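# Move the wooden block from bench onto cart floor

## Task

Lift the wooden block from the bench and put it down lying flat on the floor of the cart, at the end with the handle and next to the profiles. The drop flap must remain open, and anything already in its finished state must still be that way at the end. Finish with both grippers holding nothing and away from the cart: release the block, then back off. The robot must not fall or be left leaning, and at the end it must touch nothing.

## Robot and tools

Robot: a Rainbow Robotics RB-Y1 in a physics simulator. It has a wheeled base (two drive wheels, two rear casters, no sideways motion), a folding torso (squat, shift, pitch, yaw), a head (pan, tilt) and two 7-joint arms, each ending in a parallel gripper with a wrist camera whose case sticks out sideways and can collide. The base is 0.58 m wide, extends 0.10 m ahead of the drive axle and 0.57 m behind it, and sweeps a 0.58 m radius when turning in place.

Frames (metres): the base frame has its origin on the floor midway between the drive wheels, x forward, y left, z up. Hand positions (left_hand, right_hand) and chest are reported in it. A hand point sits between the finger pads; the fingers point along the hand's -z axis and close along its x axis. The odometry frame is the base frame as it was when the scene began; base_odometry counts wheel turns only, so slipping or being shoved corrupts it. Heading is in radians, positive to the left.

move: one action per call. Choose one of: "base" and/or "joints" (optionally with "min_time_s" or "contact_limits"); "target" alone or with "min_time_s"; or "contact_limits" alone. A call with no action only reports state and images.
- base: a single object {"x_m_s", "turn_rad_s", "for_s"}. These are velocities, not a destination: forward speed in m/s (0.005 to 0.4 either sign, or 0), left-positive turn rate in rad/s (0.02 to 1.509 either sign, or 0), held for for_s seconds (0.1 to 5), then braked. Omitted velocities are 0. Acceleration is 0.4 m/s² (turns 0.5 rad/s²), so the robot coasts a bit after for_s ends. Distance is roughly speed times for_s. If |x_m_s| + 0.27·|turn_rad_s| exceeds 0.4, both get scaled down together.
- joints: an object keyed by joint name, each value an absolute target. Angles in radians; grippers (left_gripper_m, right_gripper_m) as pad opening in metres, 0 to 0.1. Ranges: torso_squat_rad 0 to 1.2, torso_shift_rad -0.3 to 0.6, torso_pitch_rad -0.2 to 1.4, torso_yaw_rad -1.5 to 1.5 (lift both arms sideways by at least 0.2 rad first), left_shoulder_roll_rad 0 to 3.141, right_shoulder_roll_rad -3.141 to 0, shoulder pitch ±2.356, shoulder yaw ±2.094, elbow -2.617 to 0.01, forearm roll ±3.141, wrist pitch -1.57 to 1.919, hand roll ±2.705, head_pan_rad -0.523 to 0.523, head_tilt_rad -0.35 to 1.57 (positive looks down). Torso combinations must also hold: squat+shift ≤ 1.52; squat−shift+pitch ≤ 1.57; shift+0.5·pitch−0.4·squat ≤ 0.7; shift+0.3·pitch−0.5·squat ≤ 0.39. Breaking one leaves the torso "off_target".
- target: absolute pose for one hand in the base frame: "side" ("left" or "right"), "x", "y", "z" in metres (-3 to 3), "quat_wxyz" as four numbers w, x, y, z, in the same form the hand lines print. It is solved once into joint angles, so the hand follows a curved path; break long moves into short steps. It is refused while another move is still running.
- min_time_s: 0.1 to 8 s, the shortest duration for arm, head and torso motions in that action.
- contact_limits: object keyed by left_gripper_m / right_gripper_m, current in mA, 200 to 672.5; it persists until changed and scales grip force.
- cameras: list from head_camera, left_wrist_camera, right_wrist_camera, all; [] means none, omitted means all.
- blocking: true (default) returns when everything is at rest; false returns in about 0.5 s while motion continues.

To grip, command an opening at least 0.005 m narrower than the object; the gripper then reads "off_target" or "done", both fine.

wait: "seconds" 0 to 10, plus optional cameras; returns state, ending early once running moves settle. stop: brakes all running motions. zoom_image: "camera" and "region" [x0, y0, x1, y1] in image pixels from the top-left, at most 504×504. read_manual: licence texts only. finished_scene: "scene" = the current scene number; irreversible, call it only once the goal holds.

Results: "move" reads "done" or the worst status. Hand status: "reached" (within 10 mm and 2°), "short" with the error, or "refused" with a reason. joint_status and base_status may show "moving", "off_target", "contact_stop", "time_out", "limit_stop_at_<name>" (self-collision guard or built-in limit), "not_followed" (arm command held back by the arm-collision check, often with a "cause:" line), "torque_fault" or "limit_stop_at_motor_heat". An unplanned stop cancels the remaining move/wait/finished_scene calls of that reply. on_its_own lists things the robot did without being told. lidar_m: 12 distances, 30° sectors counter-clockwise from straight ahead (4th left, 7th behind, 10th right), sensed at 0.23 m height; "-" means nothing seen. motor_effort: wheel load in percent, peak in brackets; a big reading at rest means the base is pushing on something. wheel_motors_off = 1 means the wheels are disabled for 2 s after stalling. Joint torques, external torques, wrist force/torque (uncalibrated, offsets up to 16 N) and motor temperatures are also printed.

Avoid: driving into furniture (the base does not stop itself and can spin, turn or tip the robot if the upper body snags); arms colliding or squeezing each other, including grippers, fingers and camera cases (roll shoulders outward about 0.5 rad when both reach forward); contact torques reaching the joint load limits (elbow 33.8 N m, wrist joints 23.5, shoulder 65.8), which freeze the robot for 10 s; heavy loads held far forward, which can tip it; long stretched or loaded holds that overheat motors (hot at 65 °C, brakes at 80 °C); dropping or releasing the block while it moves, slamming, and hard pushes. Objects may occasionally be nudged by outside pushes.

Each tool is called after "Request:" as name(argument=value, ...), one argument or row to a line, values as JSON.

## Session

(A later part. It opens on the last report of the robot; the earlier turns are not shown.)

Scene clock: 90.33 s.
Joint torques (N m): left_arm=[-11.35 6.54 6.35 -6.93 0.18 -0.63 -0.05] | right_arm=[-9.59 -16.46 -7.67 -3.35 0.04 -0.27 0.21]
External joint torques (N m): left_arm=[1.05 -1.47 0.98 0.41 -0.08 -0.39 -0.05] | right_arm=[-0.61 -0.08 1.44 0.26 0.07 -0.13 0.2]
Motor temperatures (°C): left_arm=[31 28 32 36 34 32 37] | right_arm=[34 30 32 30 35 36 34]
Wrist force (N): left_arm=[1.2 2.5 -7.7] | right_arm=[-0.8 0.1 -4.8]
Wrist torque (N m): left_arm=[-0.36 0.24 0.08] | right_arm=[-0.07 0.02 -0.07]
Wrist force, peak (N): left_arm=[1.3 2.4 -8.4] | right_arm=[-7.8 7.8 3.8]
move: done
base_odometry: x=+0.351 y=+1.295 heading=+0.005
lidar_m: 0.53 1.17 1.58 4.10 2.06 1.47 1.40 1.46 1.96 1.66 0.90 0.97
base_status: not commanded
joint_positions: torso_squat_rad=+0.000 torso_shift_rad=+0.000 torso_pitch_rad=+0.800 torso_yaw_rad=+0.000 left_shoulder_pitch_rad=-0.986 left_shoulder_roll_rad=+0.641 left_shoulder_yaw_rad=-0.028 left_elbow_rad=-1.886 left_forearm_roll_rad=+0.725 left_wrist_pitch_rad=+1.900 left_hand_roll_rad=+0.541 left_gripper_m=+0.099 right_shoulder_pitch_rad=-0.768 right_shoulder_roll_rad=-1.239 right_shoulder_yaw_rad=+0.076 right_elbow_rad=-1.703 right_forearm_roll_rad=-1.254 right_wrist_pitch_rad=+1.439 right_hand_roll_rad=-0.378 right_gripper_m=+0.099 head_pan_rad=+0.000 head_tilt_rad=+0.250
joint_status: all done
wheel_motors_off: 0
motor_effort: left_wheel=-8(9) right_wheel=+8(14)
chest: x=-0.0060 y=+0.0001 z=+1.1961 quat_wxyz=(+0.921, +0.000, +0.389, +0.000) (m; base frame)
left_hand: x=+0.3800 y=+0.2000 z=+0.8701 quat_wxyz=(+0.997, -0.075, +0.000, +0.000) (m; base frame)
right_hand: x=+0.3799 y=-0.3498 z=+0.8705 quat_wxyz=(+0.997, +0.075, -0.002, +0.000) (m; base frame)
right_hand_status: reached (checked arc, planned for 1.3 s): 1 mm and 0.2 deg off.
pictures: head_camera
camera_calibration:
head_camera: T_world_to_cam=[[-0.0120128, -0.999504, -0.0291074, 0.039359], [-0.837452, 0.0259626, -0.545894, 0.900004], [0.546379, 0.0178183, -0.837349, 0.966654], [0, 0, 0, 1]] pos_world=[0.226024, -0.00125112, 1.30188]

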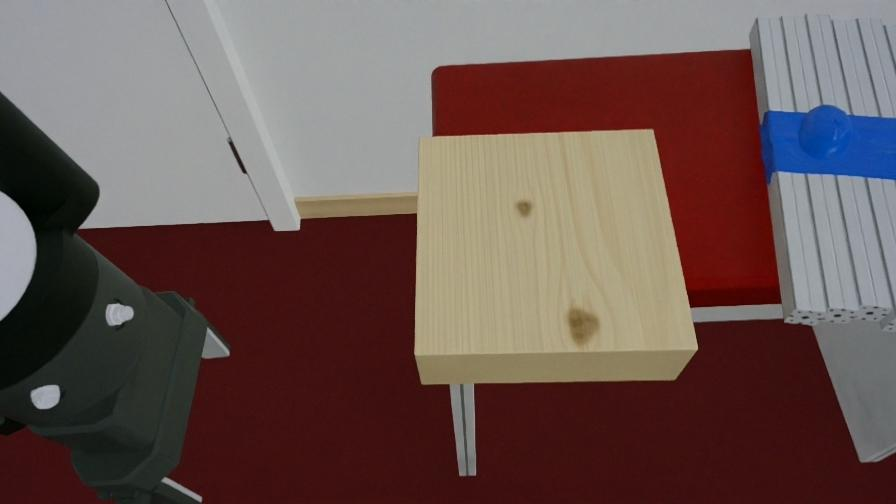

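Request:
move(
  base={"x_m_s":0.2,"for_s":1.033},
  cameras=[],
)

Request:
move(
  target={"side":"right","x":0.38,"y":-0.26,"z":0.84,"quat_wxyz":[0.9972,0.075,0,0]},
  cameras=["head_camera","right_wrist_camera"],
)

Request:
move(
  target={"side":"left","x":0.38,"y":0.09,"z":0.758,"quat_wxyz":[0.9972,-0.075,0,0]},
  cameras=["head_camera","left_wrist_camera"],
)

Scene clock: 95.27 s.
Joint torques (N m): left_arm=[-11.35 6.27 6.34 -6.96 0.18 -0.56 -0.17] | right_arm=[-9.59 -16.21 -8.13 -3.41 0.08 -0.23 0.16]
External joint torques (N m): left_arm=[1.04 -1.74 0.98 0.38 -0.09 -0.32 -0.16] | right_arm=[-0.61 0.16 0.99 0.2 0.1 -0.08 0.16]
Motor temperatures (°C): left_arm=[31 28 32 36 34 32 37] | right_arm=[34 30 32 30 35 36 34]
Wrist force (N): left_arm=[1.0 2.1 -8.4] | right_arm=[-0.9 -0.3 -5.2]
Wrist torque (N m): left_arm=[-0.31 0.24 0.06] | right_arm=[0.04 -0.01 -0.06]
Wrist force, peak (N): left_arm=[0.6 2.5 -8.7] | right_arm=[-1.5 -0.4 -6.2]
move: done
base_odometry: x=+0.558 y=+1.296 heading=+0.004
lidar_m: 0.32 0.97 1.28 3.38 2.37 1.69 1.61 1.68 2.23 1.25 0.78 1.02
base_status: done (sent for 1.03 of 1.03 s)
joint_positions: torso_squat_rad=+0.000 torso_shift_rad=+0.000 torso_pitch_rad=+0.800 torso_yaw_rad=+0.000 left_shoulder_pitch_rad=-0.986 left_shoulder_roll_rad=+0.641 left_shoulder_yaw_rad=-0.028 left_elbow_rad=-1.886 left_forearm_roll_rad=+0.725 left_wrist_pitch_rad=+1.900 left_hand_roll_rad=+0.541 left_gripper_m=+0.099 right_shoulder_pitch_rad=-0.768 right_shoulder_roll_rad=-1.239 right_shoulder_yaw_rad=+0.076 right_elbow_rad=-1.703 right_forearm_roll_rad=-1.254 right_wrist_pitch_rad=+1.439 right_hand_roll_rad=-0.378 right_gripper_m=+0.099 head_pan_rad=+0.000 head_tilt_rad=+0.250
joint_status: not commanded
wheel_motors_off: 0
motor_effort: left_wheel=-6(18) right_wheel=+7(34)
chest: x=-0.0060 y=+0.0001 z=+1.1961 quat_wxyz=(+0.921, +0.000, +0.389, +0.000) (m; base frame)
left_hand: x=+0.3800 y=+0.2000 z=+0.8701 quat_wxyz=(+0.997, -0.075, +0.000, +0.000) (m; base frame)
right_hand: x=+0.3799 y=-0.3498 z=+0.8704 quat_wxyz=(+0.997, +0.075, -0.002, +0.000) (m; base frame)
pictures: none
No camera images: "cameras" was empty.

Scene clock: 96.13 s.
Joint torques (N m): left_arm=[-11.58 6.49 6.38 -7.01 0.19 -0.54 -0.25] | right_arm=[-11.03 -14.16 -8.23 -5.04 -0.22 0.01 0.29]
External joint torques (N m): left_arm=[0.81 -1.53 1.01 0.33 -0.08 -0.31 -0.25] | right_arm=[-0.21 -1.16 0.04 -0.09 -0.22 0.2 0.29]
Motor temperatures (°C): left_arm=[31 28 32 36 34 32 37] | right_arm=[34 30 32 30 35 36 34]
Wrist force (N): left_arm=[0.8 2.3 -7.3] | right_arm=[-1.0 0.5 -5.2]
Wrist torque (N m): left_arm=[-0.38 0.21 0.06] | right_arm=[-0.05 -0.01 -0.08]
Wrist force, peak (N): left_arm=[1.4 2.6 -8.3] | right_arm=[-1.5 1.2 -6.2]
move: done
base_odometry: x=+0.558 y=+1.296 heading=+0.004
lidar_m: 0.33 0.98 1.30 3.39 2.35 1.68 1.61 1.68 2.24 1.25 0.78 1.01
base_status: not commanded
joint_positions: torso_squat_rad=+0.000 torso_shift_rad=+0.000 torso_pitch_rad=+0.800 torso_yaw_rad=+0.000 left_shoulder_pitch_rad=-0.986 left_shoulder_roll_rad=+0.641 left_shoulder_yaw_rad=-0.028 left_elbow_rad=-1.886 left_forearm_roll_rad=+0.725 left_wrist_pitch_rad=+1.900 left_hand_roll_rad=+0.541 left_gripper_m=+0.099 right_shoulder_pitch_rad=-0.929 right_shoulder_roll_rad=-1.068 right_shoulder_yaw_rad=+0.282 right_elbow_rad=-1.778 right_forearm_roll_rad=-1.069 right_wrist_pitch_rad=+1.469 right_hand_roll_rad=-0.602 right_gripper_m=+0.099 head_pan_rad=+0.000 head_tilt_rad=+0.250
joint_status: all done
wheel_motors_off: 0
motor_effort: left_wheel=-5(7) right_wheel=+6(10)
chest: x=-0.0061 y=+0.0001 z=+1.1961 quat_wxyz=(+0.921, +0.000, +0.389, +0.000) (m; base frame)
left_hand: x=+0.3799 y=+0.2000 z=+0.8701 quat_wxyz=(+0.997, -0.075, +0.000, +0.000) (m; base frame)
right_hand: x=+0.3798 y=-0.2599 z=+0.8400 quat_wxyz=(+0.997, +0.075, +0.000, +0.000) (m; base frame)
right_hand_status: reached (checked arc, planned for 0.5 s): 0 mm and 0.0 deg off.
pictures: head_camera, right_wrist_camera
camera_calibration:
head_camera: T_world_to_cam=[[-0.0120128, -0.999504, -0.0291074, 0.039359], [-0.837452, 0.0259626, -0.545894, 0.900004], [0.546379, 0.0178183, -0.837349, 0.966654], [0, 0, 0, 1]] pos_world=[0.226024, -0.00125112, 1.30188]
right_wrist_camera: T_world_to_cam=[[-0.99923, -0.0248886, -0.030322, 0.397294], [-0.0384382, 0.775551, 0.630113, -0.286117], [0.00783365, 0.630794, -0.775911, 0.884877], [0, 0, 0, 1]] pos_world=[0.379058, -0.326388, 0.878919]

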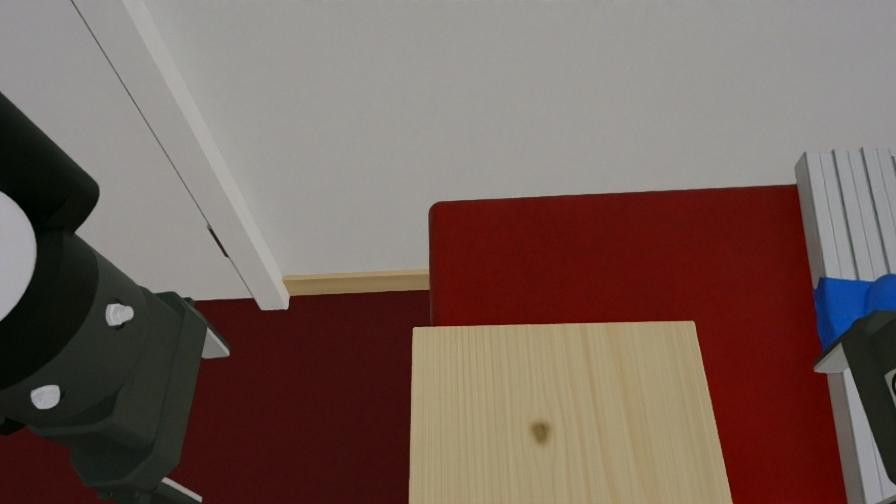

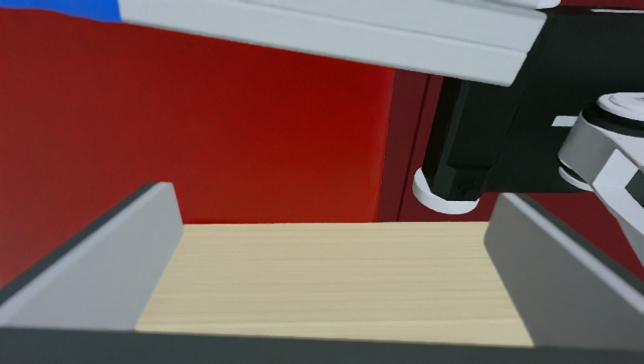

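Scene clock: 97.20 s.
Joint torques (N m): left_arm=[-13.17 2 4.93 -7.88 0.28 -0.19 0.1] | right_arm=[-11.29 -14.39 -8.8 -5.21 -0.18 -0.09 0.25]
External joint torques (N m): left_arm=[0.88 -0.45 1.48 0.69 0.01 0.05 0.1] | right_arm=[-0.47 -1.39 -0.53 -0.26 -0.18 0.1 0.25]
Motor temperatures (°C): left_arm=[31 28 32 36 34 32 37] | right_arm=[34 30 32 30 35 36 34]
Wrist force (N): left_arm=[0.7 2.0 -7.1] | right_arm=[-1.0 0.0 -5.5]
Wrist torque (N m): left_arm=[-0.33 0.20 0.08] | right_arm=[-0.02 -0.01 -0.08]
Wrist force, peak (N): left_arm=[0.8 3.3 -8.4] | right_arm=[-0.8 -0.2 -5.8]
move: done
base_odometry: x=+0.558 y=+1.296 heading=+0.004
lidar_m: 0.33 0.98 1.27 3.39 2.37 1.69 1.61 1.69 2.24 1.25 0.78 1.02
base_status: not commanded
joint_positions: torso_squat_rad=+0.000 torso_shift_rad=+0.000 torso_pitch_rad=+0.800 torso_yaw_rad=+0.000 left_shoulder_pitch_rad=-1.073 left_shoulder_roll_rad=+0.384 left_shoulder_yaw_rad=-0.302 left_elbow_rad=-1.490 left_forearm_roll_rad=+0.461 left_wrist_pitch_rad=+1.554 left_hand_roll_rad=+0.582 left_gripper_m=+0.099 right_shoulder_pitch_rad=-0.929 right_shoulder_roll_rad=-1.068 right_shoulder_yaw_rad=+0.282 right_elbow_rad=-1.778 right_forearm_roll_rad=-1.069 right_wrist_pitch_rad=+1.469 right_hand_roll_rad=-0.602 right_gripper_m=+0.099 head_pan_rad=+0.000 head_tilt_rad=+0.250
joint_status: all done
wheel_motors_off: 0
motor_effort: left_wheel=-7(7) right_wheel=+6(8)
chest: x=-0.0060 y=+0.0001 z=+1.1961 quat_wxyz=(+0.921, +0.000, +0.389, +0.000) (m; base frame)
left_hand: x=+0.3800 y=+0.0898 z=+0.7581 quat_wxyz=(+0.997, -0.075, +0.000, +0.000) (m; base frame)
left_hand_status: reached (checked arc, planned for 0.7 s): 0 mm and 0.0 deg off.
right_hand: x=+0.3798 y=-0.2599 z=+0.8400 quat_wxyz=(+0.997, +0.075, +0.000, +0.000) (m; base frame)
pictures: head_camera, left_wrist_camera
camera_calibration:
head_camera: T_world_to_cam=[[-0.0120973, -0.999502, -0.0291606, 0.0394477], [-0.837452, 0.0260624, -0.545889, 0.899999], [0.546377, 0.0178168, -0.83735, 0.966656], [0, 0, 0, 1]] pos_world=[0.226024, -0.00125081, 1.30188]
left_wrist_camera: T_world_to_cam=[[0.999609, 0.0249727, -0.0125561, -0.373125], [0.027587, -0.809112, 0.587007, -0.353741], [0.00449986, -0.587124, -0.809485, 0.737107], [0, 0, 0, 1]] pos_world=[0.379421, 0.155875, 0.79964]

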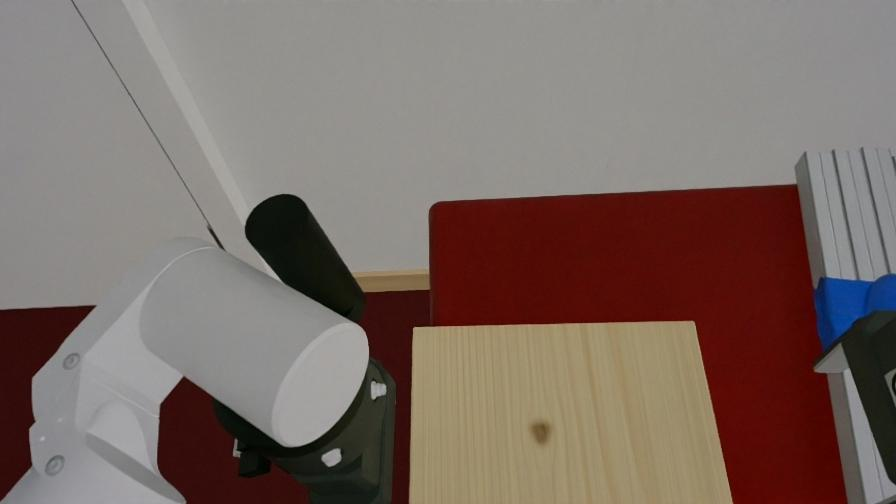

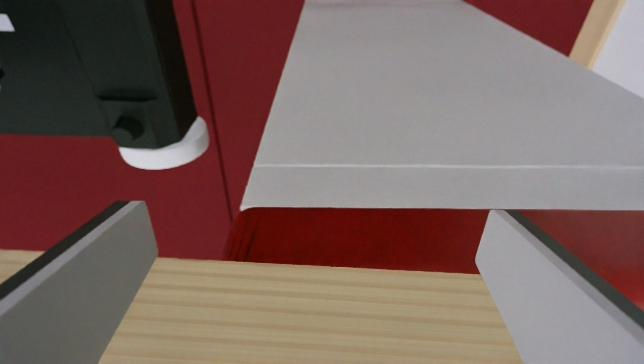

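Request:
move(
  target={"side":"right","x":0.38,"y":-0.25,"z":0.758,"quat_wxyz":[0.9972,0.075,0,0]},
  cameras=[],
)

Request:
move(
  target={"side":"left","x":0.38,"y":0.055,"z":0.758,"quat_wxyz":[0.9972,-0.075,0,0]},
  cameras=["left_wrist_camera"],
)

Request:
move(
  target={"side":"right","x":0.38,"y":-0.21,"z":0.758,"quat_wxyz":[0.9972,0.075,0,0]},
  cameras=["head_camera","left_wrist_camera","right_wrist_camera"],
)

Scene clock: 100.53 s.
Joint torques (N m): left_arm=[-13.29 1.8 4.9 -7.99 0.4 -0.29 0.23] | right_arm=[-12.83 -12.2 -6.64 -5.81 -0.24 0.1 -0.08]
External joint torques (N m): left_arm=[0.76 -0.68 1.44 0.58 0.13 -0.05 0.23] | right_arm=[-1.74 -0.46 0.45 -0.27 -0.23 0.26 -0.08]
Motor temperatures (°C): left_arm=[31 28 32 36 34 32 37] | right_arm=[34 30 32 30 35 36 34]
Wrist force (N): left_arm=[0.9 1.9 -7.1] | right_arm=[-1.2 -0.2 -5.1]
Wrist torque (N m): left_arm=[-0.29 0.24 0.06] | right_arm=[0.01 -0.04 -0.06]
Wrist force, peak (N): left_arm=[1.5 2.7 -8.2] | right_arm=[-1.9 0.2 -6.5]
move: done
base_odometry: x=+0.558 y=+1.296 heading=+0.004
lidar_m: 0.31 0.98 1.30 3.39 2.37 1.68 1.61 1.69 2.25 1.24 0.78 1.02
base_status: not commanded
joint_positions: torso_squat_rad=+0.000 torso_shift_rad=+0.000 torso_pitch_rad=+0.800 torso_yaw_rad=+0.000 left_shoulder_pitch_rad=-1.073 left_shoulder_roll_rad=+0.384 left_shoulder_yaw_rad=-0.302 left_elbow_rad=-1.490 left_forearm_roll_rad=+0.461 left_wrist_pitch_rad=+1.554 left_hand_roll_rad=+0.582 left_gripper_m=+0.099 right_shoulder_pitch_rad=-0.950 right_shoulder_roll_rad=-0.908 right_shoulder_yaw_rad=+0.386 right_elbow_rad=-1.528 right_forearm_roll_rad=-0.936 right_wrist_pitch_rad=+1.305 right_hand_roll_rad=-0.490 right_gripper_m=+0.099 head_pan_rad=+0.000 head_tilt_rad=+0.250
joint_status: all done
wheel_motors_off: 0
motor_effort: left_wheel=-6(6) right_wheel=+5(8)
chest: x=-0.0060 y=+0.0001 z=+1.1961 quat_wxyz=(+0.921, +0.000, +0.389, +0.000) (m; base frame)
left_hand: x=+0.3800 y=+0.0899 z=+0.7580 quat_wxyz=(+0.997, -0.075, +0.000, +0.000) (m; base frame)
right_hand: x=+0.3797 y=-0.2500 z=+0.7580 quat_wxyz=(+0.997, +0.075, +0.000, +0.000) (m; base frame)
right_hand_status: reached (checked arc, planned for 0.6 s): 0 mm and 0.0 deg off.
pictures: none
No camera images: "cameras" was empty.

Scene clock: 101.50 s.
Joint torques (N m): left_arm=[-13.35 -0.55 2.35 -7.79 0.7 -0.73 -0.07] | right_arm=[-11.87 -12.47 -6.89 -6 -0.1 -0.11 -0.11]
External joint torques (N m): left_arm=[1.42 -1.51 -0.7 0.89 0.44 -0.48 -0.07] | right_arm=[-0.79 -0.73 0.19 -0.46 -0.09 0.05 -0.11]
Motor temperatures (°C): left_arm=[31 28 32 36 34 32 37] | right_arm=[34 30 32 30 35 36 34]
Wrist force (N): left_arm=[0.4 2.8 -6.8] | right_arm=[-1.3 0.0 -5.0]
Wrist torque (N m): left_arm=[-0.32 0.12 0.10] | right_arm=[-0.03 -0.04 -0.09]
Wrist force, peak (N): left_arm=[7.9 18.1 0.5] | right_arm=[-1.4 -0.3 -5.5]
move: done
base_odometry: x=+0.558 y=+1.296 heading=+0.004
lidar_m: 0.33 0.97 1.28 3.38 2.36 1.68 1.60 1.67 2.23 1.24 0.78 1.01
base_status: not commanded
joint_positions: torso_squat_rad=+0.000 torso_shift_rad=+0.000 torso_pitch_rad=+0.800 torso_yaw_rad=+0.000 left_shoulder_pitch_rad=-1.126 left_shoulder_roll_rad=+0.318 left_shoulder_yaw_rad=-0.344 left_elbow_rad=-1.432 left_forearm_roll_rad=+0.418 left_wrist_pitch_rad=+1.545 left_hand_roll_rad=+0.631 left_gripper_m=+0.099 right_shoulder_pitch_rad=-0.950 right_shoulder_roll_rad=-0.908 right_shoulder_yaw_rad=+0.386 right_elbow_rad=-1.528 right_forearm_roll_rad=-0.936 right_wrist_pitch_rad=+1.305 right_hand_roll_rad=-0.490 right_gripper_m=+0.099 head_pan_rad=+0.000 head_tilt_rad=+0.250
joint_status: all done
wheel_motors_off: 0
motor_effort: left_wheel=-6(6) right_wheel=+7(9)
chest: x=-0.0061 y=+0.0001 z=+1.1961 quat_wxyz=(+0.921, +0.000, +0.389, +0.000) (m; base frame)
left_hand: x=+0.3802 y=+0.0552 z=+0.7583 quat_wxyz=(+0.997, -0.075, +0.000, +0.000) (m; base frame)
left_hand_status: reached (checked arc, planned for 0.3 s): 0 mm and 0.0 deg off.
right_hand: x=+0.3798 y=-0.2499 z=+0.7581 quat_wxyz=(+0.997, +0.075, +0.000, +0.000) (m; base frame)
pictures: left_wrist_camera
camera_calibration:
left_wrist_camera: T_world_to_cam=[[0.9996, 0.0256107, -0.012029, -0.372854], [0.0277947, -0.809175, 0.586909, -0.381908], [0.00529757, -0.587009, -0.809563, 0.71678], [0, 0, 0, 1]] pos_world=[0.379522, 0.121274, 0.799939]

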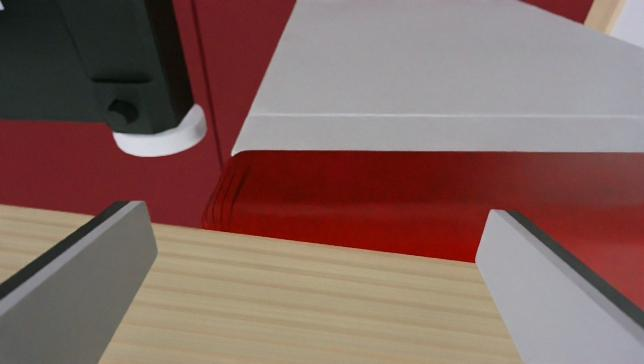

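Scene clock: 102.13 s.
Joint torques (N m): left_arm=[-14.18 -3.83 1.62 -8.35 1.61 -1.2 -0.17] | right_arm=[-13.6 -3.8 -3.7 -10.64 -2.61 -1.16 0.71]
External joint torques (N m): left_arm=[0.59 -4.81 -1.44 0.33 1.35 -0.95 -0.17] | right_arm=[-1.75 6.31 3.07 -4.65 -2.62 -0.98 0.71]
Motor temperatures (°C): left_arm=[31 28 32 36 34 32 37] | right_arm=[34 30 32 30 35 36 34]
Wrist force (N): left_arm=[1.3 11.1 -0.6] | right_arm=[2.4 -15.7 -4.5]
Wrist torque (N m): left_arm=[-0.78 -0.04 0.42] | right_arm=[0.49 0.15 -0.81]
Wrist force, peak (N): left_arm=[0.7 15.8 -0.4] | right_arm=[2.4 -20.5 -3.3]
move: done
base_odometry: x=+0.558 y=+1.296 heading=+0.004
lidar_m: 0.33 0.98 1.30 3.40 2.38 1.68 1.60 1.67 2.24 1.25 0.78 1.01
base_status: not commanded
joint_positions: torso_squat_rad=+0.000 torso_shift_rad=+0.000 torso_pitch_rad=+0.800 torso_yaw_rad=+0.000 left_shoulder_pitch_rad=-1.126 left_shoulder_roll_rad=+0.319 left_shoulder_yaw_rad=-0.344 left_elbow_rad=-1.432 left_forearm_roll_rad=+0.418 left_wrist_pitch_rad=+1.546 left_hand_roll_rad=+0.631 left_gripper_m=+0.099 right_shoulder_pitch_rad=-1.000 right_shoulder_roll_rad=-0.842 right_shoulder_yaw_rad=+0.436 right_elbow_rad=-1.551 right_forearm_roll_rad=-0.869 right_wrist_pitch_rad=+1.341 right_hand_roll_rad=-0.582 right_gripper_m=+0.099 head_pan_rad=+0.000 head_tilt_rad=+0.250
joint_status: all done
wheel_motors_off: 0
motor_effort: left_wheel=-6(7) right_wheel=+6(8)
chest: x=-0.0061 y=+0.0001 z=+1.1961 quat_wxyz=(+0.921, +0.000, +0.389, +0.000) (m; base frame)
left_hand: x=+0.3803 y=+0.0557 z=+0.7581 quat_wxyz=(+0.997, -0.074, +0.000, +0.000) (m; base frame)
right_hand: x=+0.3801 y=-0.2115 z=+0.7579 quat_wxyz=(+0.997, +0.074, +0.000, -0.001) (m; base frame)
right_hand_status: reached (checked arc, planned for 0.3 s): 2 mm and 0.2 deg off.
pictures: head_camera, left_wrist_camera, right_wrist_camera
camera_calibration:
head_camera: T_world_to_cam=[[-0.0120923, -0.999502, -0.0291625, 0.0394507], [-0.837423, 0.0260602, -0.545934, 0.900021], [0.546422, 0.0178198, -0.83732, 0.966746], [0, 0, 0, 1]] pos_world=[0.225924, -0.00125083, 1.30198]
left_wrist_camera: T_world_to_cam=[[0.999589, 0.026045, -0.0119382, -0.37309], [0.0280993, -0.809831, 0.58599, -0.380747], [0.00559417, -0.586085, -0.81023, 0.717299], [0, 0, 0, 1]] pos_world=[0.379623, 0.121775, 0.799838]
right_wrist_camera: T_world_to_cam=[[-0.999273, -0.0232024, -0.030239, 0.396633], [-0.0370502, 0.777531, 0.627753, -0.270129], [0.00894638, 0.628417, -0.777825, 0.791247], [0, 0, 0, 1]] pos_world=[0.379257, -0.277996, 0.79702]

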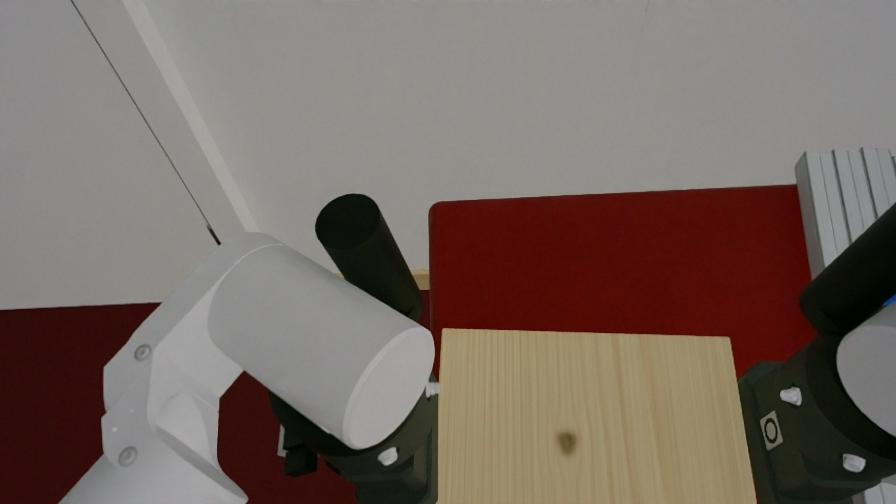

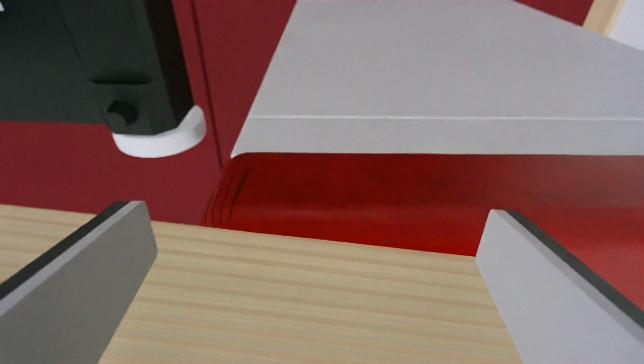

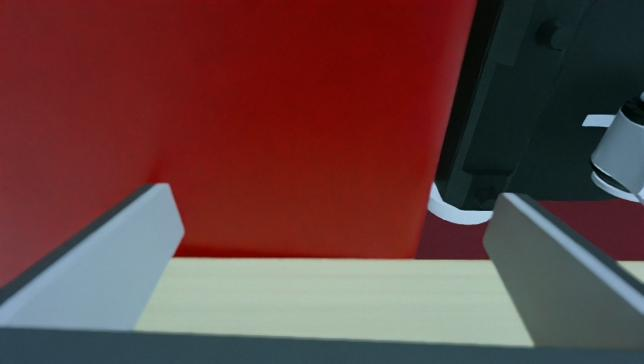

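Request:
move(
  target={"side":"right","x":0.38,"y":-0.204,"z":0.758,"quat_wxyz":[0.9972,0.075,0,0]},
  cameras=[],
)

Request:
move(
  target={"side":"left","x":0.38,"y":0.048,"z":0.758,"quat_wxyz":[0.9972,-0.075,0,0]},
  cameras=["head_camera"],
)

Scene clock: 104.40 s.
Joint torques (N m): left_arm=[-16.13 -6.35 2.02 -9.56 2.48 -3.65 0.61] | right_arm=[-14.48 2.74 -1.76 -13.03 -4 -1.33 1.06]
External joint torques (N m): left_arm=[-1.37 -7.35 -1.04 -0.89 2.22 -3.41 0.61] | right_arm=[-2.5 12.63 4.97 -6.99 -4.01 -1.14 1.06]
Motor temperatures (°C): left_arm=[31 28 32 36 34 33 37] | right_arm=[34 30 32 30 35 36 34]
Wrist force (N): left_arm=[-5.2 17.5 2.5] | right_arm=[6.1 -21.9 -1.6]
Wrist torque (N m): left_arm=[-0.18 0.08 -0.76] | right_arm=[0.79 0.07 -1.17]
Wrist force, peak (N): left_arm=[-4.1 20.3 2.1] | right_arm=[3.4 -30.9 -1.4]
move: done
base_odometry: x=+0.558 y=+1.296 heading=+0.004
lidar_m: 0.33 0.97 1.30 3.38 2.37 1.68 1.61 1.69 2.24 1.24 0.79 1.02
base_status: not commanded
joint_positions: torso_squat_rad=+0.000 torso_shift_rad=+0.000 torso_pitch_rad=+0.800 torso_yaw_rad=+0.000 left_shoulder_pitch_rad=-1.125 left_shoulder_roll_rad=+0.319 left_shoulder_yaw_rad=-0.344 left_elbow_rad=-1.432 left_forearm_roll_rad=+0.417 left_wrist_pitch_rad=+1.546 left_hand_roll_rad=+0.631 left_gripper_m=+0.099 right_shoulder_pitch_rad=-1.007 right_shoulder_roll_rad=-0.833 right_shoulder_yaw_rad=+0.443 right_elbow_rad=-1.552 right_forearm_roll_rad=-0.859 right_wrist_pitch_rad=+1.346 right_hand_roll_rad=-0.594 right_gripper_m=+0.099 head_pan_rad=+0.000 head_tilt_rad=+0.250
joint_status: all done
wheel_motors_off: 0
motor_effort: left_wheel=-8(9) right_wheel=+7(9)
chest: x=-0.0061 y=+0.0000 z=+1.1961 quat_wxyz=(+0.921, +0.000, +0.389, +0.000) (m; base frame)
left_hand: x=+0.3801 y=+0.0562 z=+0.7579 quat_wxyz=(+0.997, -0.074, +0.000, +0.000) (m; base frame)
right_hand: x=+0.3805 y=-0.2067 z=+0.7580 quat_wxyz=(+0.997, +0.073, +0.000, -0.001) (m; base frame)
right_hand_status: reached (checked arc, planned for 0.1 s): 3 mm and 0.3 deg off.
pictures: none
No camera images: "cameras" was empty.

Scene clock: 104.93 s.
Joint torques (N m): left_arm=[-20.14 -18.42 -0.19 -12.63 6.46 -8.89 1.7] | right_arm=[-14.18 6.98 -0.73 -15.8 -6.19 -1.5 1.37]
External joint torques (N m): left_arm=[-5.25 -19.2 -3.19 -3.95 6.21 -8.65 1.71] | right_arm=[-2.2 16.9 6 -9.77 -6.2 -1.32 1.37]
Motor temperatures (°C): left_arm=[31 28 32 36 34 33 37] | right_arm=[34 30 32 30 35 36 34]
Wrist force (N): left_arm=[-11.2 43.6 16.3] | right_arm=[11.8 -31.7 0.2]
Wrist torque (N m): left_arm=[-0.11 0.15 -1.93] | right_arm=[1.09 0.19 -1.73]
Wrist force, peak (N): left_arm=[-12.3 51.0 18.1] | right_arm=[13.0 -35.9 -0.1]
move: done
base_odometry: x=+0.558 y=+1.296 heading=+0.004
lidar_m: 0.32 0.98 1.29 3.39 2.37 1.69 1.61 1.67 2.24 1.25 0.79 1.01
base_status: not commanded
joint_positions: torso_squat_rad=+0.000 torso_shift_rad=+0.000 torso_pitch_rad=+0.799 torso_yaw_rad=+0.000 left_shoulder_pitch_rad=-1.135 left_shoulder_roll_rad=+0.308 left_shoulder_yaw_rad=-0.351 left_elbow_rad=-1.417 left_forearm_roll_rad=+0.408 left_wrist_pitch_rad=+1.545 left_hand_roll_rad=+0.640 left_gripper_m=+0.099 right_shoulder_pitch_rad=-1.007 right_shoulder_roll_rad=-0.834 right_shoulder_yaw_rad=+0.443 right_elbow_rad=-1.551 right_forearm_roll_rad=-0.858 right_wrist_pitch_rad=+1.346 right_hand_roll_rad=-0.594 right_gripper_m=+0.099 head_pan_rad=+0.000 head_tilt_rad=+0.250
joint_status: all done
wheel_motors_off: 0
motor_effort: left_wheel=-5(8) right_wheel=+4(8)
chest: x=-0.0063 y=+0.0001 z=+1.1962 quat_wxyz=(+0.921, +0.000, +0.389, +0.000) (m; base frame)
left_hand: x=+0.3801 y=+0.0520 z=+0.7574 quat_wxyz=(+0.997, -0.071, +0.000, +0.001) (m; base frame)
left_hand_status: reached (checked arc, planned for 0.1 s): 4 mm and 0.4 deg off.
right_hand: x=+0.3808 y=-0.2073 z=+0.7583 quat_wxyz=(+0.997, +0.072, -0.001, -0.002) (m; base frame)
pictures: head_camera
camera_calibration:
head_camera: T_world_to_cam=[[-0.0118881, -0.999501, -0.0292817, 0.0396624], [-0.837183, 0.0259623, -0.546307, 0.90039], [0.546794, 0.0180196, -0.837073, 0.966613], [0, 0, 0, 1]] pos_world=[0.225724, -0.00115162, 1.30218]

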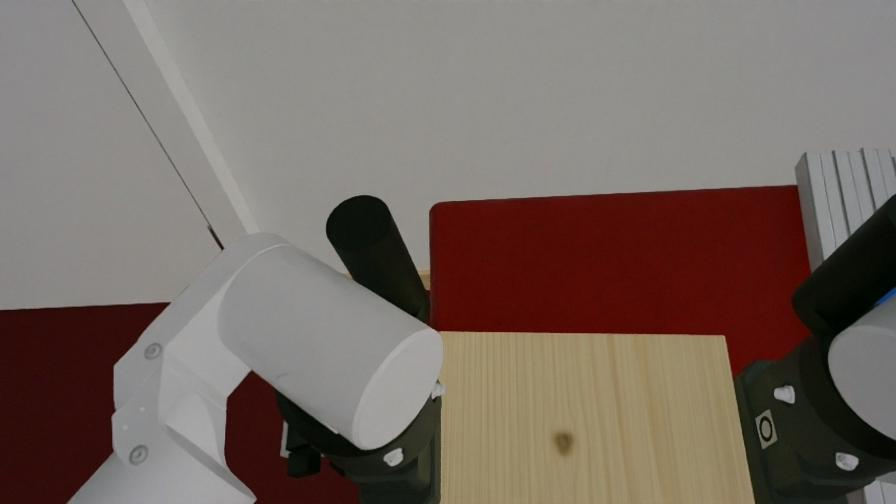

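Request:
move(
  target={"side":"right","x":0.38,"y":-0.196,"z":0.758,"quat_wxyz":[0.9972,0.075,0,0]},
  cameras=[],
)

Request:
move(
  joints={"torso_pitch_rad":0.73},
  cameras=["head_camera","left_wrist_camera"],
  min_time_s=1,
)

Scene clock: 106.97 s.
Joint torques (N m): left_arm=[-22.96 -21.86 -0.43 -14.34 7.46 -10.64 2.19] | right_arm=[-16.05 24.09 5.96 -23.76 -11.19 -3.26 2.55]
External joint torques (N m): left_arm=[-8.07 -22.67 -3.44 -5.67 7.21 -10.4 2.19] | right_arm=[-3.91 33.79 12.65 -17.66 -11.22 -3.08 2.55]
Motor temperatures (°C): left_arm=[31 28 32 36 34 33 37] | right_arm=[34 30 32 30 36 36 34]
Wrist force (N): left_arm=[-16.1 52.2 20.1] | right_arm=[17.4 -59.8 7.6]
Wrist torque (N m): left_arm=[-0.78 0.12 -2.35] | right_arm=[2.11 0.14 -3.00]
Wrist force, peak (N): left_arm=[-17.6 57.5 21.0] | right_arm=[18.9 -68.4 9.2]
move: done
base_odometry: x=+0.558 y=+1.296 heading=+0.004
lidar_m: 0.32 0.97 1.28 3.38 2.36 1.69 1.61 1.69 2.25 1.24 0.79 1.01
base_status: not commanded
joint_positions: torso_squat_rad=+0.000 torso_shift_rad=+0.000 torso_pitch_rad=+0.799 torso_yaw_rad=+0.000 left_shoulder_pitch_rad=-1.134 left_shoulder_roll_rad=+0.309 left_shoulder_yaw_rad=-0.351 left_elbow_rad=-1.417 left_forearm_roll_rad=+0.408 left_wrist_pitch_rad=+1.545 left_hand_roll_rad=+0.640 left_gripper_m=+0.099 right_shoulder_pitch_rad=-1.018 right_shoulder_roll_rad=-0.823 right_shoulder_yaw_rad=+0.451 right_elbow_rad=-1.550 right_forearm_roll_rad=-0.844 right_wrist_pitch_rad=+1.353 right_hand_roll_rad=-0.610 right_gripper_m=+0.099 head_pan_rad=+0.000 head_tilt_rad=+0.250
joint_status: all done
wheel_motors_off: 0
motor_effort: left_wheel=-6(7) right_wheel=+7(9)
chest: x=-0.0064 y=+0.0001 z=+1.1963 quat_wxyz=(+0.921, +0.000, +0.389, +0.000) (m; base frame)
left_hand: x=+0.3799 y=+0.0526 z=+0.7572 quat_wxyz=(+0.998, -0.071, +0.001, +0.001) (m; base frame)
right_hand: x=+0.3816 y=-0.2030 z=+0.7584 quat_wxyz=(+0.998, +0.069, -0.001, -0.003) (m; base frame)
right_hand_status: reached (checked arc, planned for 0.2 s): 7 mm and 0.8 deg off.
pictures: none
No camera images: "cameras" was empty.

Scene clock: 108.27 s.
Joint torques (N m): left_arm=[-31.33 -19.66 2.89 -19.56 7.03 -9.63 2.64] | right_arm=[-18.1 16.82 0.79 -22.36 -9.27 -3.05 1.26]
External joint torques (N m): left_arm=[-15.34 -20.94 -0.5 -10.86 6.86 -9.28 2.65] | right_arm=[-4.77 26.72 7.87 -16.32 -9.37 -2.76 1.26]
Motor temperatures (°C): left_arm=[31 28 32 36 34 33 37] | right_arm=[34 30 32 31 36 36 34]
Wrist force (N): left_arm=[-14.0 48.3 -13.5] | right_arm=[12.9 -45.7 -9.6]
Wrist torque (N m): left_arm=[-0.96 -0.44 -2.77] | right_arm=[1.27 0.36 -1.19]
Wrist force, peak (N): left_arm=[-16.9 52.4 19.7] | right_arm=[17.1 -60.2 6.9]
move: done
base_odometry: x=+0.558 y=+1.296 heading=+0.004
lidar_m: 0.32 0.97 1.29 3.39 2.37 1.70 1.61 1.68 2.24 1.25 0.79 1.01
base_status: not commanded
joint_positions: torso_squat_rad=+0.000 torso_shift_rad=+0.000 torso_pitch_rad=+0.731 torso_yaw_rad=+0.000 left_shoulder_pitch_rad=-1.132 left_shoulder_roll_rad=+0.309 left_shoulder_yaw_rad=-0.352 left_elbow_rad=-1.416 left_forearm_roll_rad=+0.408 left_wrist_pitch_rad=+1.545 left_hand_roll_rad=+0.640 left_gripper_m=+0.099 right_shoulder_pitch_rad=-1.017 right_shoulder_roll_rad=-0.821 right_shoulder_yaw_rad=+0.452 right_elbow_rad=-1.551 right_forearm_roll_rad=-0.845 right_wrist_pitch_rad=+1.353 right_hand_roll_rad=-0.610 right_gripper_m=+0.099 head_pan_rad=+0.000 head_tilt_rad=+0.250
joint_status: all done
wheel_motors_off: 0
motor_effort: left_wheel=-7(7) right_wheel=+6(9)
chest: x=-0.0213 y=+0.0001 z=+1.2109 quat_wxyz=(+0.934, +0.000, +0.357, +0.000) (m; base frame)
left_hand: x=+0.3930 y=+0.0529 z=+0.7981 quat_wxyz=(+0.997, -0.070, -0.032, -0.001) (m; base frame)
right_hand: x=+0.3950 y=-0.2018 z=+0.8001 quat_wxyz=(+0.997, +0.070, -0.035, +0.000) (m; base frame)
pictures: head_camera, left_wrist_camera
camera_calibration:
head_camera: T_world_to_cam=[[-0.0100519, -0.999502, -0.0299269, 0.0406672], [-0.797735, 0.026061, -0.602445, 0.964657], [0.602924, 0.017818, -0.7976, 0.940498], [0, 0, 0, 1]] pos_world=[0.202901, -0.00125082, 1.33251]
left_wrist_camera: T_world_to_cam=[[0.998269, 0.027948, 0.0517566, -0.435686], [-0.00724772, -0.81476, 0.579754, -0.387716], [0.0583722, -0.579125, -0.813146, 0.729196], [0, 0, 0, 1]] pos_world=[0.389557, 0.118577, 0.840272]

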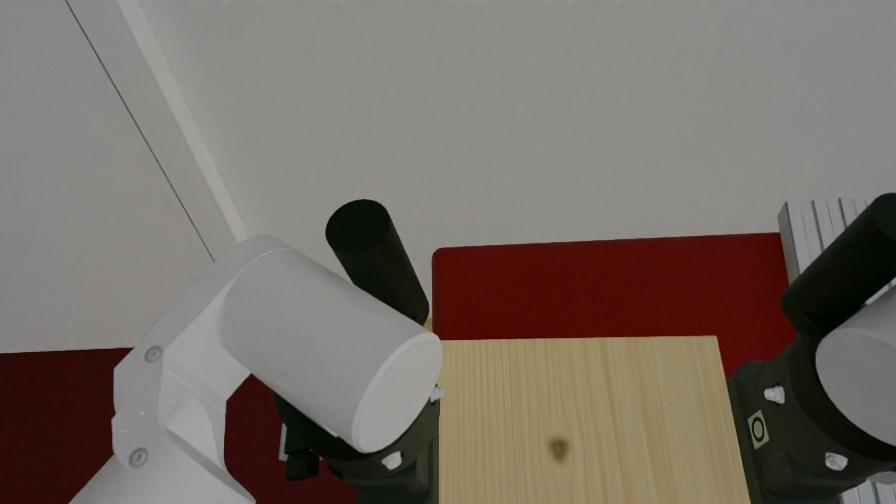

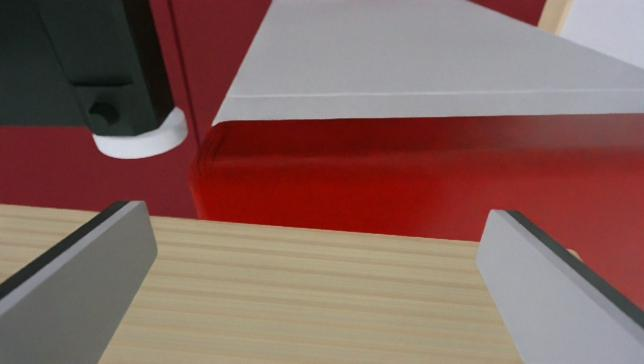

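Request:
move(
  target={"side":"left","x":0.393,"y":0.042,"z":0.8,"quat_wxyz":[0.9966,-0.075,-0.035,0]},
  cameras=[],
)

Request:
move(
  base={"x_m_s":-0.2,"for_s":2.9},
  cameras=["head_camera"],
)

Request:
move(
  base={"turn_rad_s":-0.5,"for_s":3.15},
  cameras=["head_camera"],
)

Scene clock: 112.37 s.
Joint torques (N m): left_arm=[-35.31 -29.5 1.8 -23.44 10.6 -11.86 3.75] | right_arm=[-22.98 23.7 0.41 -26.44 -12.22 -5.8 -0.32]
External joint torques (N m): left_arm=[-19.3 -30.55 -1.52 -14.73 10.44 -11.51 3.76] | right_arm=[-9.67 33.64 7.48 -20.42 -12.32 -5.52 -0.32]
Motor temperatures (°C): left_arm=[31 28 32 36 35 34 38] | right_arm=[34 30 32 31 37 36 34]
Wrist force (N): left_arm=[-11.3 68.1 -11.2] | right_arm=[10.7 -65.2 -7.1]
Wrist torque (N m): left_arm=[-1.38 -0.31 -3.83] | right_arm=[1.93 0.48 0.52]
Wrist force, peak (N): left_arm=[-13.5 75.7 -10.0] | right_arm=[12.9 -75.4 -6.5]
move: done
base_odometry: x=+0.558 y=+1.296 heading=+0.004
lidar_m: 0.32 0.98 1.28 3.39 2.35 1.70 1.61 1.67 2.24 1.26 0.79 1.01
base_status: not commanded
joint_positions: torso_squat_rad=+0.000 torso_shift_rad=+0.000 torso_pitch_rad=+0.731 torso_yaw_rad=+0.000 left_shoulder_pitch_rad=-1.136 left_shoulder_roll_rad=+0.298 left_shoulder_yaw_rad=-0.358 left_elbow_rad=-1.408 left_forearm_roll_rad=+0.397 left_wrist_pitch_rad=+1.543 left_hand_roll_rad=+0.653 left_gripper_m=+0.099 right_shoulder_pitch_rad=-1.016 right_shoulder_roll_rad=-0.823 right_shoulder_yaw_rad=+0.453 right_elbow_rad=-1.550 right_forearm_roll_rad=-0.844 right_wrist_pitch_rad=+1.354 right_hand_roll_rad=-0.610 right_gripper_m=+0.099 head_pan_rad=+0.000 head_tilt_rad=+0.250
joint_status: all done
wheel_motors_off: 0
motor_effort: left_wheel=-6(12) right_wheel=+7(8)
chest: x=-0.0213 y=+0.0001 z=+1.2109 quat_wxyz=(+0.934, +0.000, +0.357, +0.000) (m; base frame)
left_hand: x=+0.3920 y=+0.0488 z=+0.7970 quat_wxyz=(+0.997, -0.068, -0.032, +0.002) (m; base frame)
left_hand_status: reached (checked arc, planned for 0.2 s): 8 mm and 0.9 deg off.
right_hand: x=+0.3947 y=-0.2034 z=+0.7996 quat_wxyz=(+0.997, +0.068, -0.034, -0.001) (m; base frame)
pictures: none
No camera images: "cameras" was empty.

Scene clock: 116.33 s.
Joint torques (N m): left_arm=[-35.08 -29.2 1.73 -23.66 10.59 -11.7 3.76] | right_arm=[-23.63 24.09 0.11 -26.47 -12.32 -5.78 -0.41]
External joint torques (N m): left_arm=[-19.07 -30.25 -1.59 -14.96 10.43 -11.36 3.77] | right_arm=[-10.32 34.04 7.19 -20.45 -12.42 -5.5 -0.42]
Motor temperatures (°C): left_arm=[31 29 32 37 35 34 38] | right_arm=[34 31 32 32 38 37 34]
Wrist force (N): left_arm=[-10.8 66.9 -11.4] | right_arm=[10.9 -65.1 -6.7]
Wrist torque (N m): left_arm=[-1.30 -0.17 -3.78] | right_arm=[1.93 0.39 0.42]
Wrist force, peak (N): left_arm=[-11.8 69.1 -12.2] | right_arm=[12.3 -65.9 -5.9]
move: done
base_odometry: x=-0.022 y=+1.293 heading=+0.003
lidar_m: 0.90 1.54 2.08 4.31 1.51 1.08 1.03 1.08 1.45 3.66 1.42 1.16
base_status: done (sent for 2.9 of 2.9 s)
joint_positions: torso_squat_rad=+0.000 torso_shift_rad=+0.000 torso_pitch_rad=+0.731 torso_yaw_rad=+0.000 left_shoulder_pitch_rad=-1.136 left_shoulder_roll_rad=+0.298 left_shoulder_yaw_rad=-0.358 left_elbow_rad=-1.408 left_forearm_roll_rad=+0.397 left_wrist_pitch_rad=+1.543 left_hand_roll_rad=+0.653 left_gripper_m=+0.099 right_shoulder_pitch_rad=-1.016 right_shoulder_roll_rad=-0.823 right_shoulder_yaw_rad=+0.453 right_elbow_rad=-1.550 right_forearm_roll_rad=-0.844 right_wrist_pitch_rad=+1.354 right_hand_roll_rad=-0.610 right_gripper_m=+0.099 head_pan_rad=+0.000 head_tilt_rad=+0.250
joint_status: not commanded
wheel_motors_off: 0
motor_effort: left_wheel=-8(24) right_wheel=+8(33)
chest: x=-0.0213 y=+0.0001 z=+1.2109 quat_wxyz=(+0.934, +0.000, +0.357, +0.000) (m; base frame)
left_hand: x=+0.3920 y=+0.0488 z=+0.7969 quat_wxyz=(+0.997, -0.068, -0.032, +0.002) (m; base frame)
right_hand: x=+0.3946 y=-0.2035 z=+0.7995 quat_wxyz=(+0.997, +0.068, -0.034, -0.001) (m; base frame)
pictures: head_camera
camera_calibration:
head_camera: T_world_to_cam=[[-0.0100519, -0.999502, -0.0299269, 0.0406672], [-0.797735, 0.026061, -0.602445, 0.964657], [0.602924, 0.017818, -0.7976, 0.940498], [0, 0, 0, 1]] pos_world=[0.202901, -0.00125082, 1.33251]

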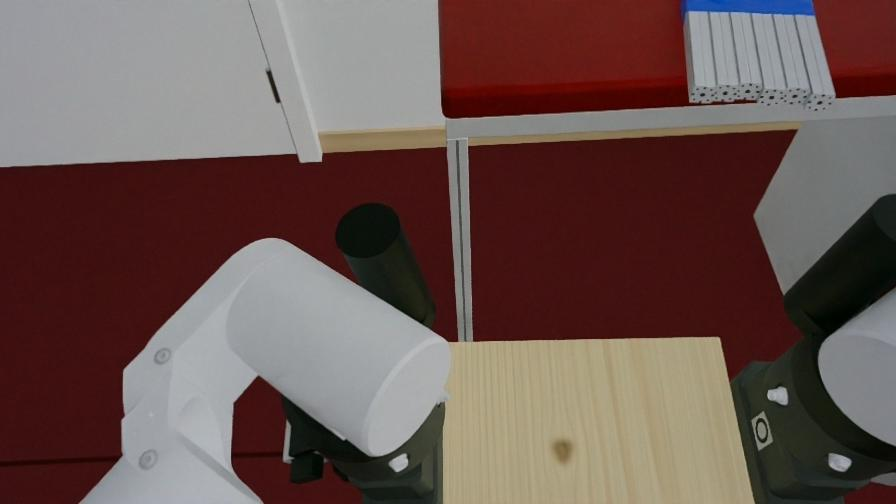

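Scene clock: 120.83 s.
Joint torques (N m): left_arm=[-35.2 -29.37 1.83 -23.51 10.77 -11.73 3.89] | right_arm=[-23.67 23.59 -0.19 -26.5 -12.19 -5.7 -0.38]
External joint torques (N m): left_arm=[-19.18 -30.41 -1.49 -14.8 10.61 -11.38 3.89] | right_arm=[-10.37 33.54 6.89 -20.48 -12.29 -5.42 -0.38]
Motor temperatures (°C): left_arm=[32 29 32 37 35 35 38] | right_arm=[34 31 32 33 38 37 34]
Wrist force (N): left_arm=[-11.5 68.1 -12.2] | right_arm=[11.0 -64.3 -7.7]
Wrist torque (N m): left_arm=[-1.44 -0.22 -3.83] | right_arm=[1.83 0.50 0.37]
Wrist force, peak (N): left_arm=[-11.0 68.6 -13.1] | right_arm=[11.0 -65.5 -7.2]
move: done
base_odometry: x=-0.022 y=+1.293 heading=-1.579
lidar_m: 3.38 1.42 1.17 0.90 1.54 2.00 4.30 1.57 1.11 1.04 1.06 1.39
base_status: done (sent for 3.17 of 3.17 s)
joint_positions: torso_squat_rad=+0.000 torso_shift_rad=+0.000 torso_pitch_rad=+0.731 torso_yaw_rad=+0.000 left_shoulder_pitch_rad=-1.136 left_shoulder_roll_rad=+0.298 left_shoulder_yaw_rad=-0.358 left_elbow_rad=-1.408 left_forearm_roll_rad=+0.397 left_wrist_pitch_rad=+1.543 left_hand_roll_rad=+0.653 left_gripper_m=+0.099 right_shoulder_pitch_rad=-1.016 right_shoulder_roll_rad=-0.823 right_shoulder_yaw_rad=+0.453 right_elbow_rad=-1.550 right_forearm_roll_rad=-0.844 right_wrist_pitch_rad=+1.354 right_hand_roll_rad=-0.610 right_gripper_m=+0.099 head_pan_rad=+0.000 head_tilt_rad=+0.250
joint_status: not commanded
wheel_motors_off: 0
motor_effort: left_wheel=+16(44) right_wheel=-1(45)
chest: x=-0.0213 y=+0.0000 z=+1.2109 quat_wxyz=(+0.934, +0.000, +0.357, +0.000) (m; base frame)
left_hand: x=+0.3920 y=+0.0488 z=+0.7969 quat_wxyz=(+0.997, -0.068, -0.032, +0.002) (m; base frame)
right_hand: x=+0.3946 y=-0.2035 z=+0.7995 quat_wxyz=(+0.997, +0.068, -0.034, -0.001) (m; base frame)
pictures: head_camera
camera_calibration:
head_camera: T_world_to_cam=[[-0.00999287, -0.9995, -0.0300075, 0.0407623], [-0.797737, 0.0260625, -0.602442, 0.964654], [0.602923, 0.0179179, -0.797598, 0.940496], [0, 0, 0, 1]] pos_world=[0.202901, -0.00125107, 1.33251]

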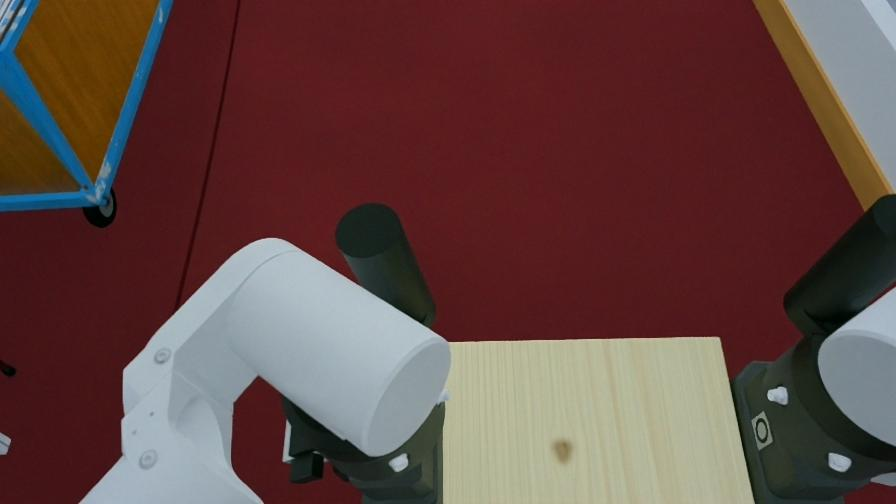

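Request:
move(
  base={"x_m_s":0.35,"for_s":4.833},
  cameras=[],
)

Request:
move(
  base={"turn_rad_s":0.5,"for_s":3.15},
  cameras=["head_camera"],
)

Scene clock: 128.57 s.
Joint torques (N m): left_arm=[-34.78 -29.4 1.92 -23.58 10.59 -11.85 3.8] | right_arm=[-23.45 24.06 -0.01 -26.31 -12.31 -5.68 -0.44]
External joint torques (N m): left_arm=[-18.77 -30.45 -1.41 -14.87 10.43 -11.51 3.8] | right_arm=[-10.15 34.01 7.06 -20.29 -12.41 -5.4 -0.45]
Motor temperatures (°C): left_arm=[32 29 32 38 36 36 38] | right_arm=[35 31 32 34 40 37 34]
Wrist force (N): left_arm=[-11.5 67.4 -12.1] | right_arm=[10.9 -65.1 -7.3]
Wrist torque (N m): left_arm=[-1.34 -0.23 -3.85] | right_arm=[1.94 0.45 0.35]
Wrist force, peak (N): left_arm=[-10.9 69.4 -11.6] | right_arm=[10.8 -65.9 -7.2]
move: done
base_odometry: x=-0.037 y=-0.398 heading=-1.579
lidar_m: 3.10 2.41 0.88 0.82 0.84 1.37 4.68 1.45 1.01 0.95 0.96 1.28
base_status: done (sent for 4.83 of 4.83 s)
joint_positions: torso_squat_rad=+0.000 torso_shift_rad=+0.000 torso_pitch_rad=+0.731 torso_yaw_rad=+0.000 left_shoulder_pitch_rad=-1.136 left_shoulder_roll_rad=+0.298 left_shoulder_yaw_rad=-0.358 left_elbow_rad=-1.408 left_forearm_roll_rad=+0.397 left_wrist_pitch_rad=+1.543 left_hand_roll_rad=+0.653 left_gripper_m=+0.099 right_shoulder_pitch_rad=-1.016 right_shoulder_roll_rad=-0.823 right_shoulder_yaw_rad=+0.453 right_elbow_rad=-1.550 right_forearm_roll_rad=-0.844 right_wrist_pitch_rad=+1.354 right_hand_roll_rad=-0.610 right_gripper_m=+0.099 head_pan_rad=+0.000 head_tilt_rad=+0.250
joint_status: not commanded
wheel_motors_off: 0
motor_effort: left_wheel=+2(45) right_wheel=-3(36)
chest: x=-0.0212 y=+0.0001 z=+1.2109 quat_wxyz=(+0.934, +0.000, +0.357, +0.000) (m; base frame)
left_hand: x=+0.3920 y=+0.0488 z=+0.7969 quat_wxyz=(+0.997, -0.068, -0.032, +0.002) (m; base frame)
right_hand: x=+0.3946 y=-0.2035 z=+0.7995 quat_wxyz=(+0.997, +0.068, -0.034, -0.001) (m; base frame)
pictures: none
No camera images: "cameras" was empty.

Scene clock: 133.07 s.
Joint torques (N m): left_arm=[-34.75 -29.45 1.74 -23.54 10.64 -11.75 3.75] | right_arm=[-23.55 23.4 0.32 -26.46 -12.4 -5.71 -0.4]
External joint torques (N m): left_arm=[-18.74 -30.5 -1.58 -14.83 10.48 -11.41 3.75] | right_arm=[-10.24 33.35 7.4 -20.44 -12.5 -5.43 -0.4]
Motor temperatures (°C): left_arm=[32 29 32 38 36 36 38] | right_arm=[35 31 32 35 40 37 34]
Wrist force (N): left_arm=[-10.9 67.8 -12.0] | right_arm=[10.8 -64.9 -7.0]
Wrist torque (N m): left_arm=[-1.38 -0.20 -3.86] | right_arm=[1.89 0.41 0.35]
Wrist force, peak (N): left_arm=[-11.6 69.1 -11.8] | right_arm=[11.1 -65.8 -6.9]
move: done
base_odometry: x=-0.037 y=-0.398 heading=+0.004
lidar_m: 0.83 0.85 1.39 4.16 1.37 0.99 0.94 0.99 1.31 3.36 2.36 0.86
base_status: done (sent for 3.17 of 3.17 s)
joint_positions: torso_squat_rad=+0.000 torso_shift_rad=+0.000 torso_pitch_rad=+0.731 torso_yaw_rad=+0.000 left_shoulder_pitch_rad=-1.136 left_shoulder_roll_rad=+0.298 left_shoulder_yaw_rad=-0.358 left_elbow_rad=-1.408 left_forearm_roll_rad=+0.397 left_wrist_pitch_rad=+1.543 left_hand_roll_rad=+0.653 left_gripper_m=+0.099 right_shoulder_pitch_rad=-1.016 right_shoulder_roll_rad=-0.823 right_shoulder_yaw_rad=+0.453 right_elbow_rad=-1.550 right_forearm_roll_rad=-0.844 right_wrist_pitch_rad=+1.354 right_hand_roll_rad=-0.610 right_gripper_m=+0.099 head_pan_rad=+0.000 head_tilt_rad=+0.250
joint_status: not commanded
wheel_motors_off: 0
motor_effort: left_wheel=-2(37) right_wheel=+15(33)
chest: x=-0.0212 y=+0.0000 z=+1.2109 quat_wxyz=(+0.934, +0.000, +0.357, +0.000) (m; base frame)
left_hand: x=+0.3920 y=+0.0488 z=+0.7969 quat_wxyz=(+0.997, -0.068, -0.032, +0.002) (m; base frame)
right_hand: x=+0.3946 y=-0.2035 z=+0.7995 quat_wxyz=(+0.997, +0.068, -0.034, -0.001) (m; base frame)
pictures: head_camera
camera_calibration:
head_camera: T_world_to_cam=[[-0.00999535, -0.9995, -0.0300092, 0.0407662], [-0.797785, 0.0260641, -0.602378, 0.964658], [0.602859, 0.0179199, -0.797647, 0.940514], [0, 0, 0, 1]] pos_world=[0.203001, -0.00125107, 1.33251]

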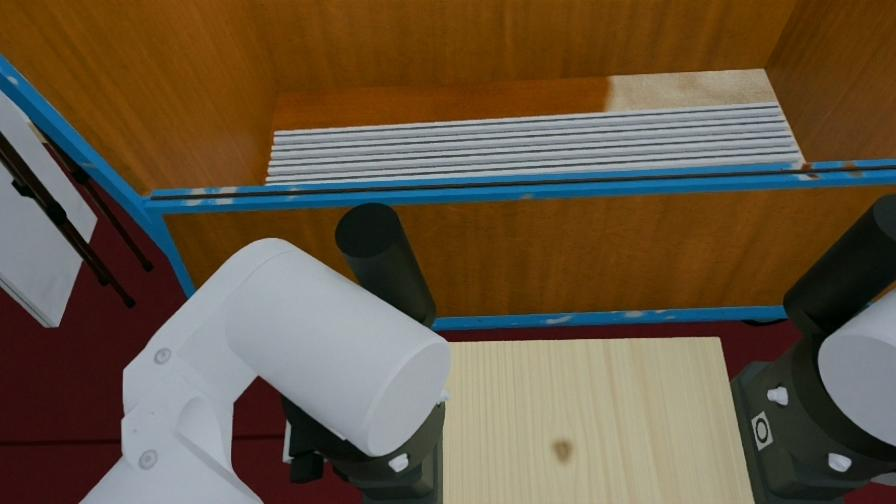

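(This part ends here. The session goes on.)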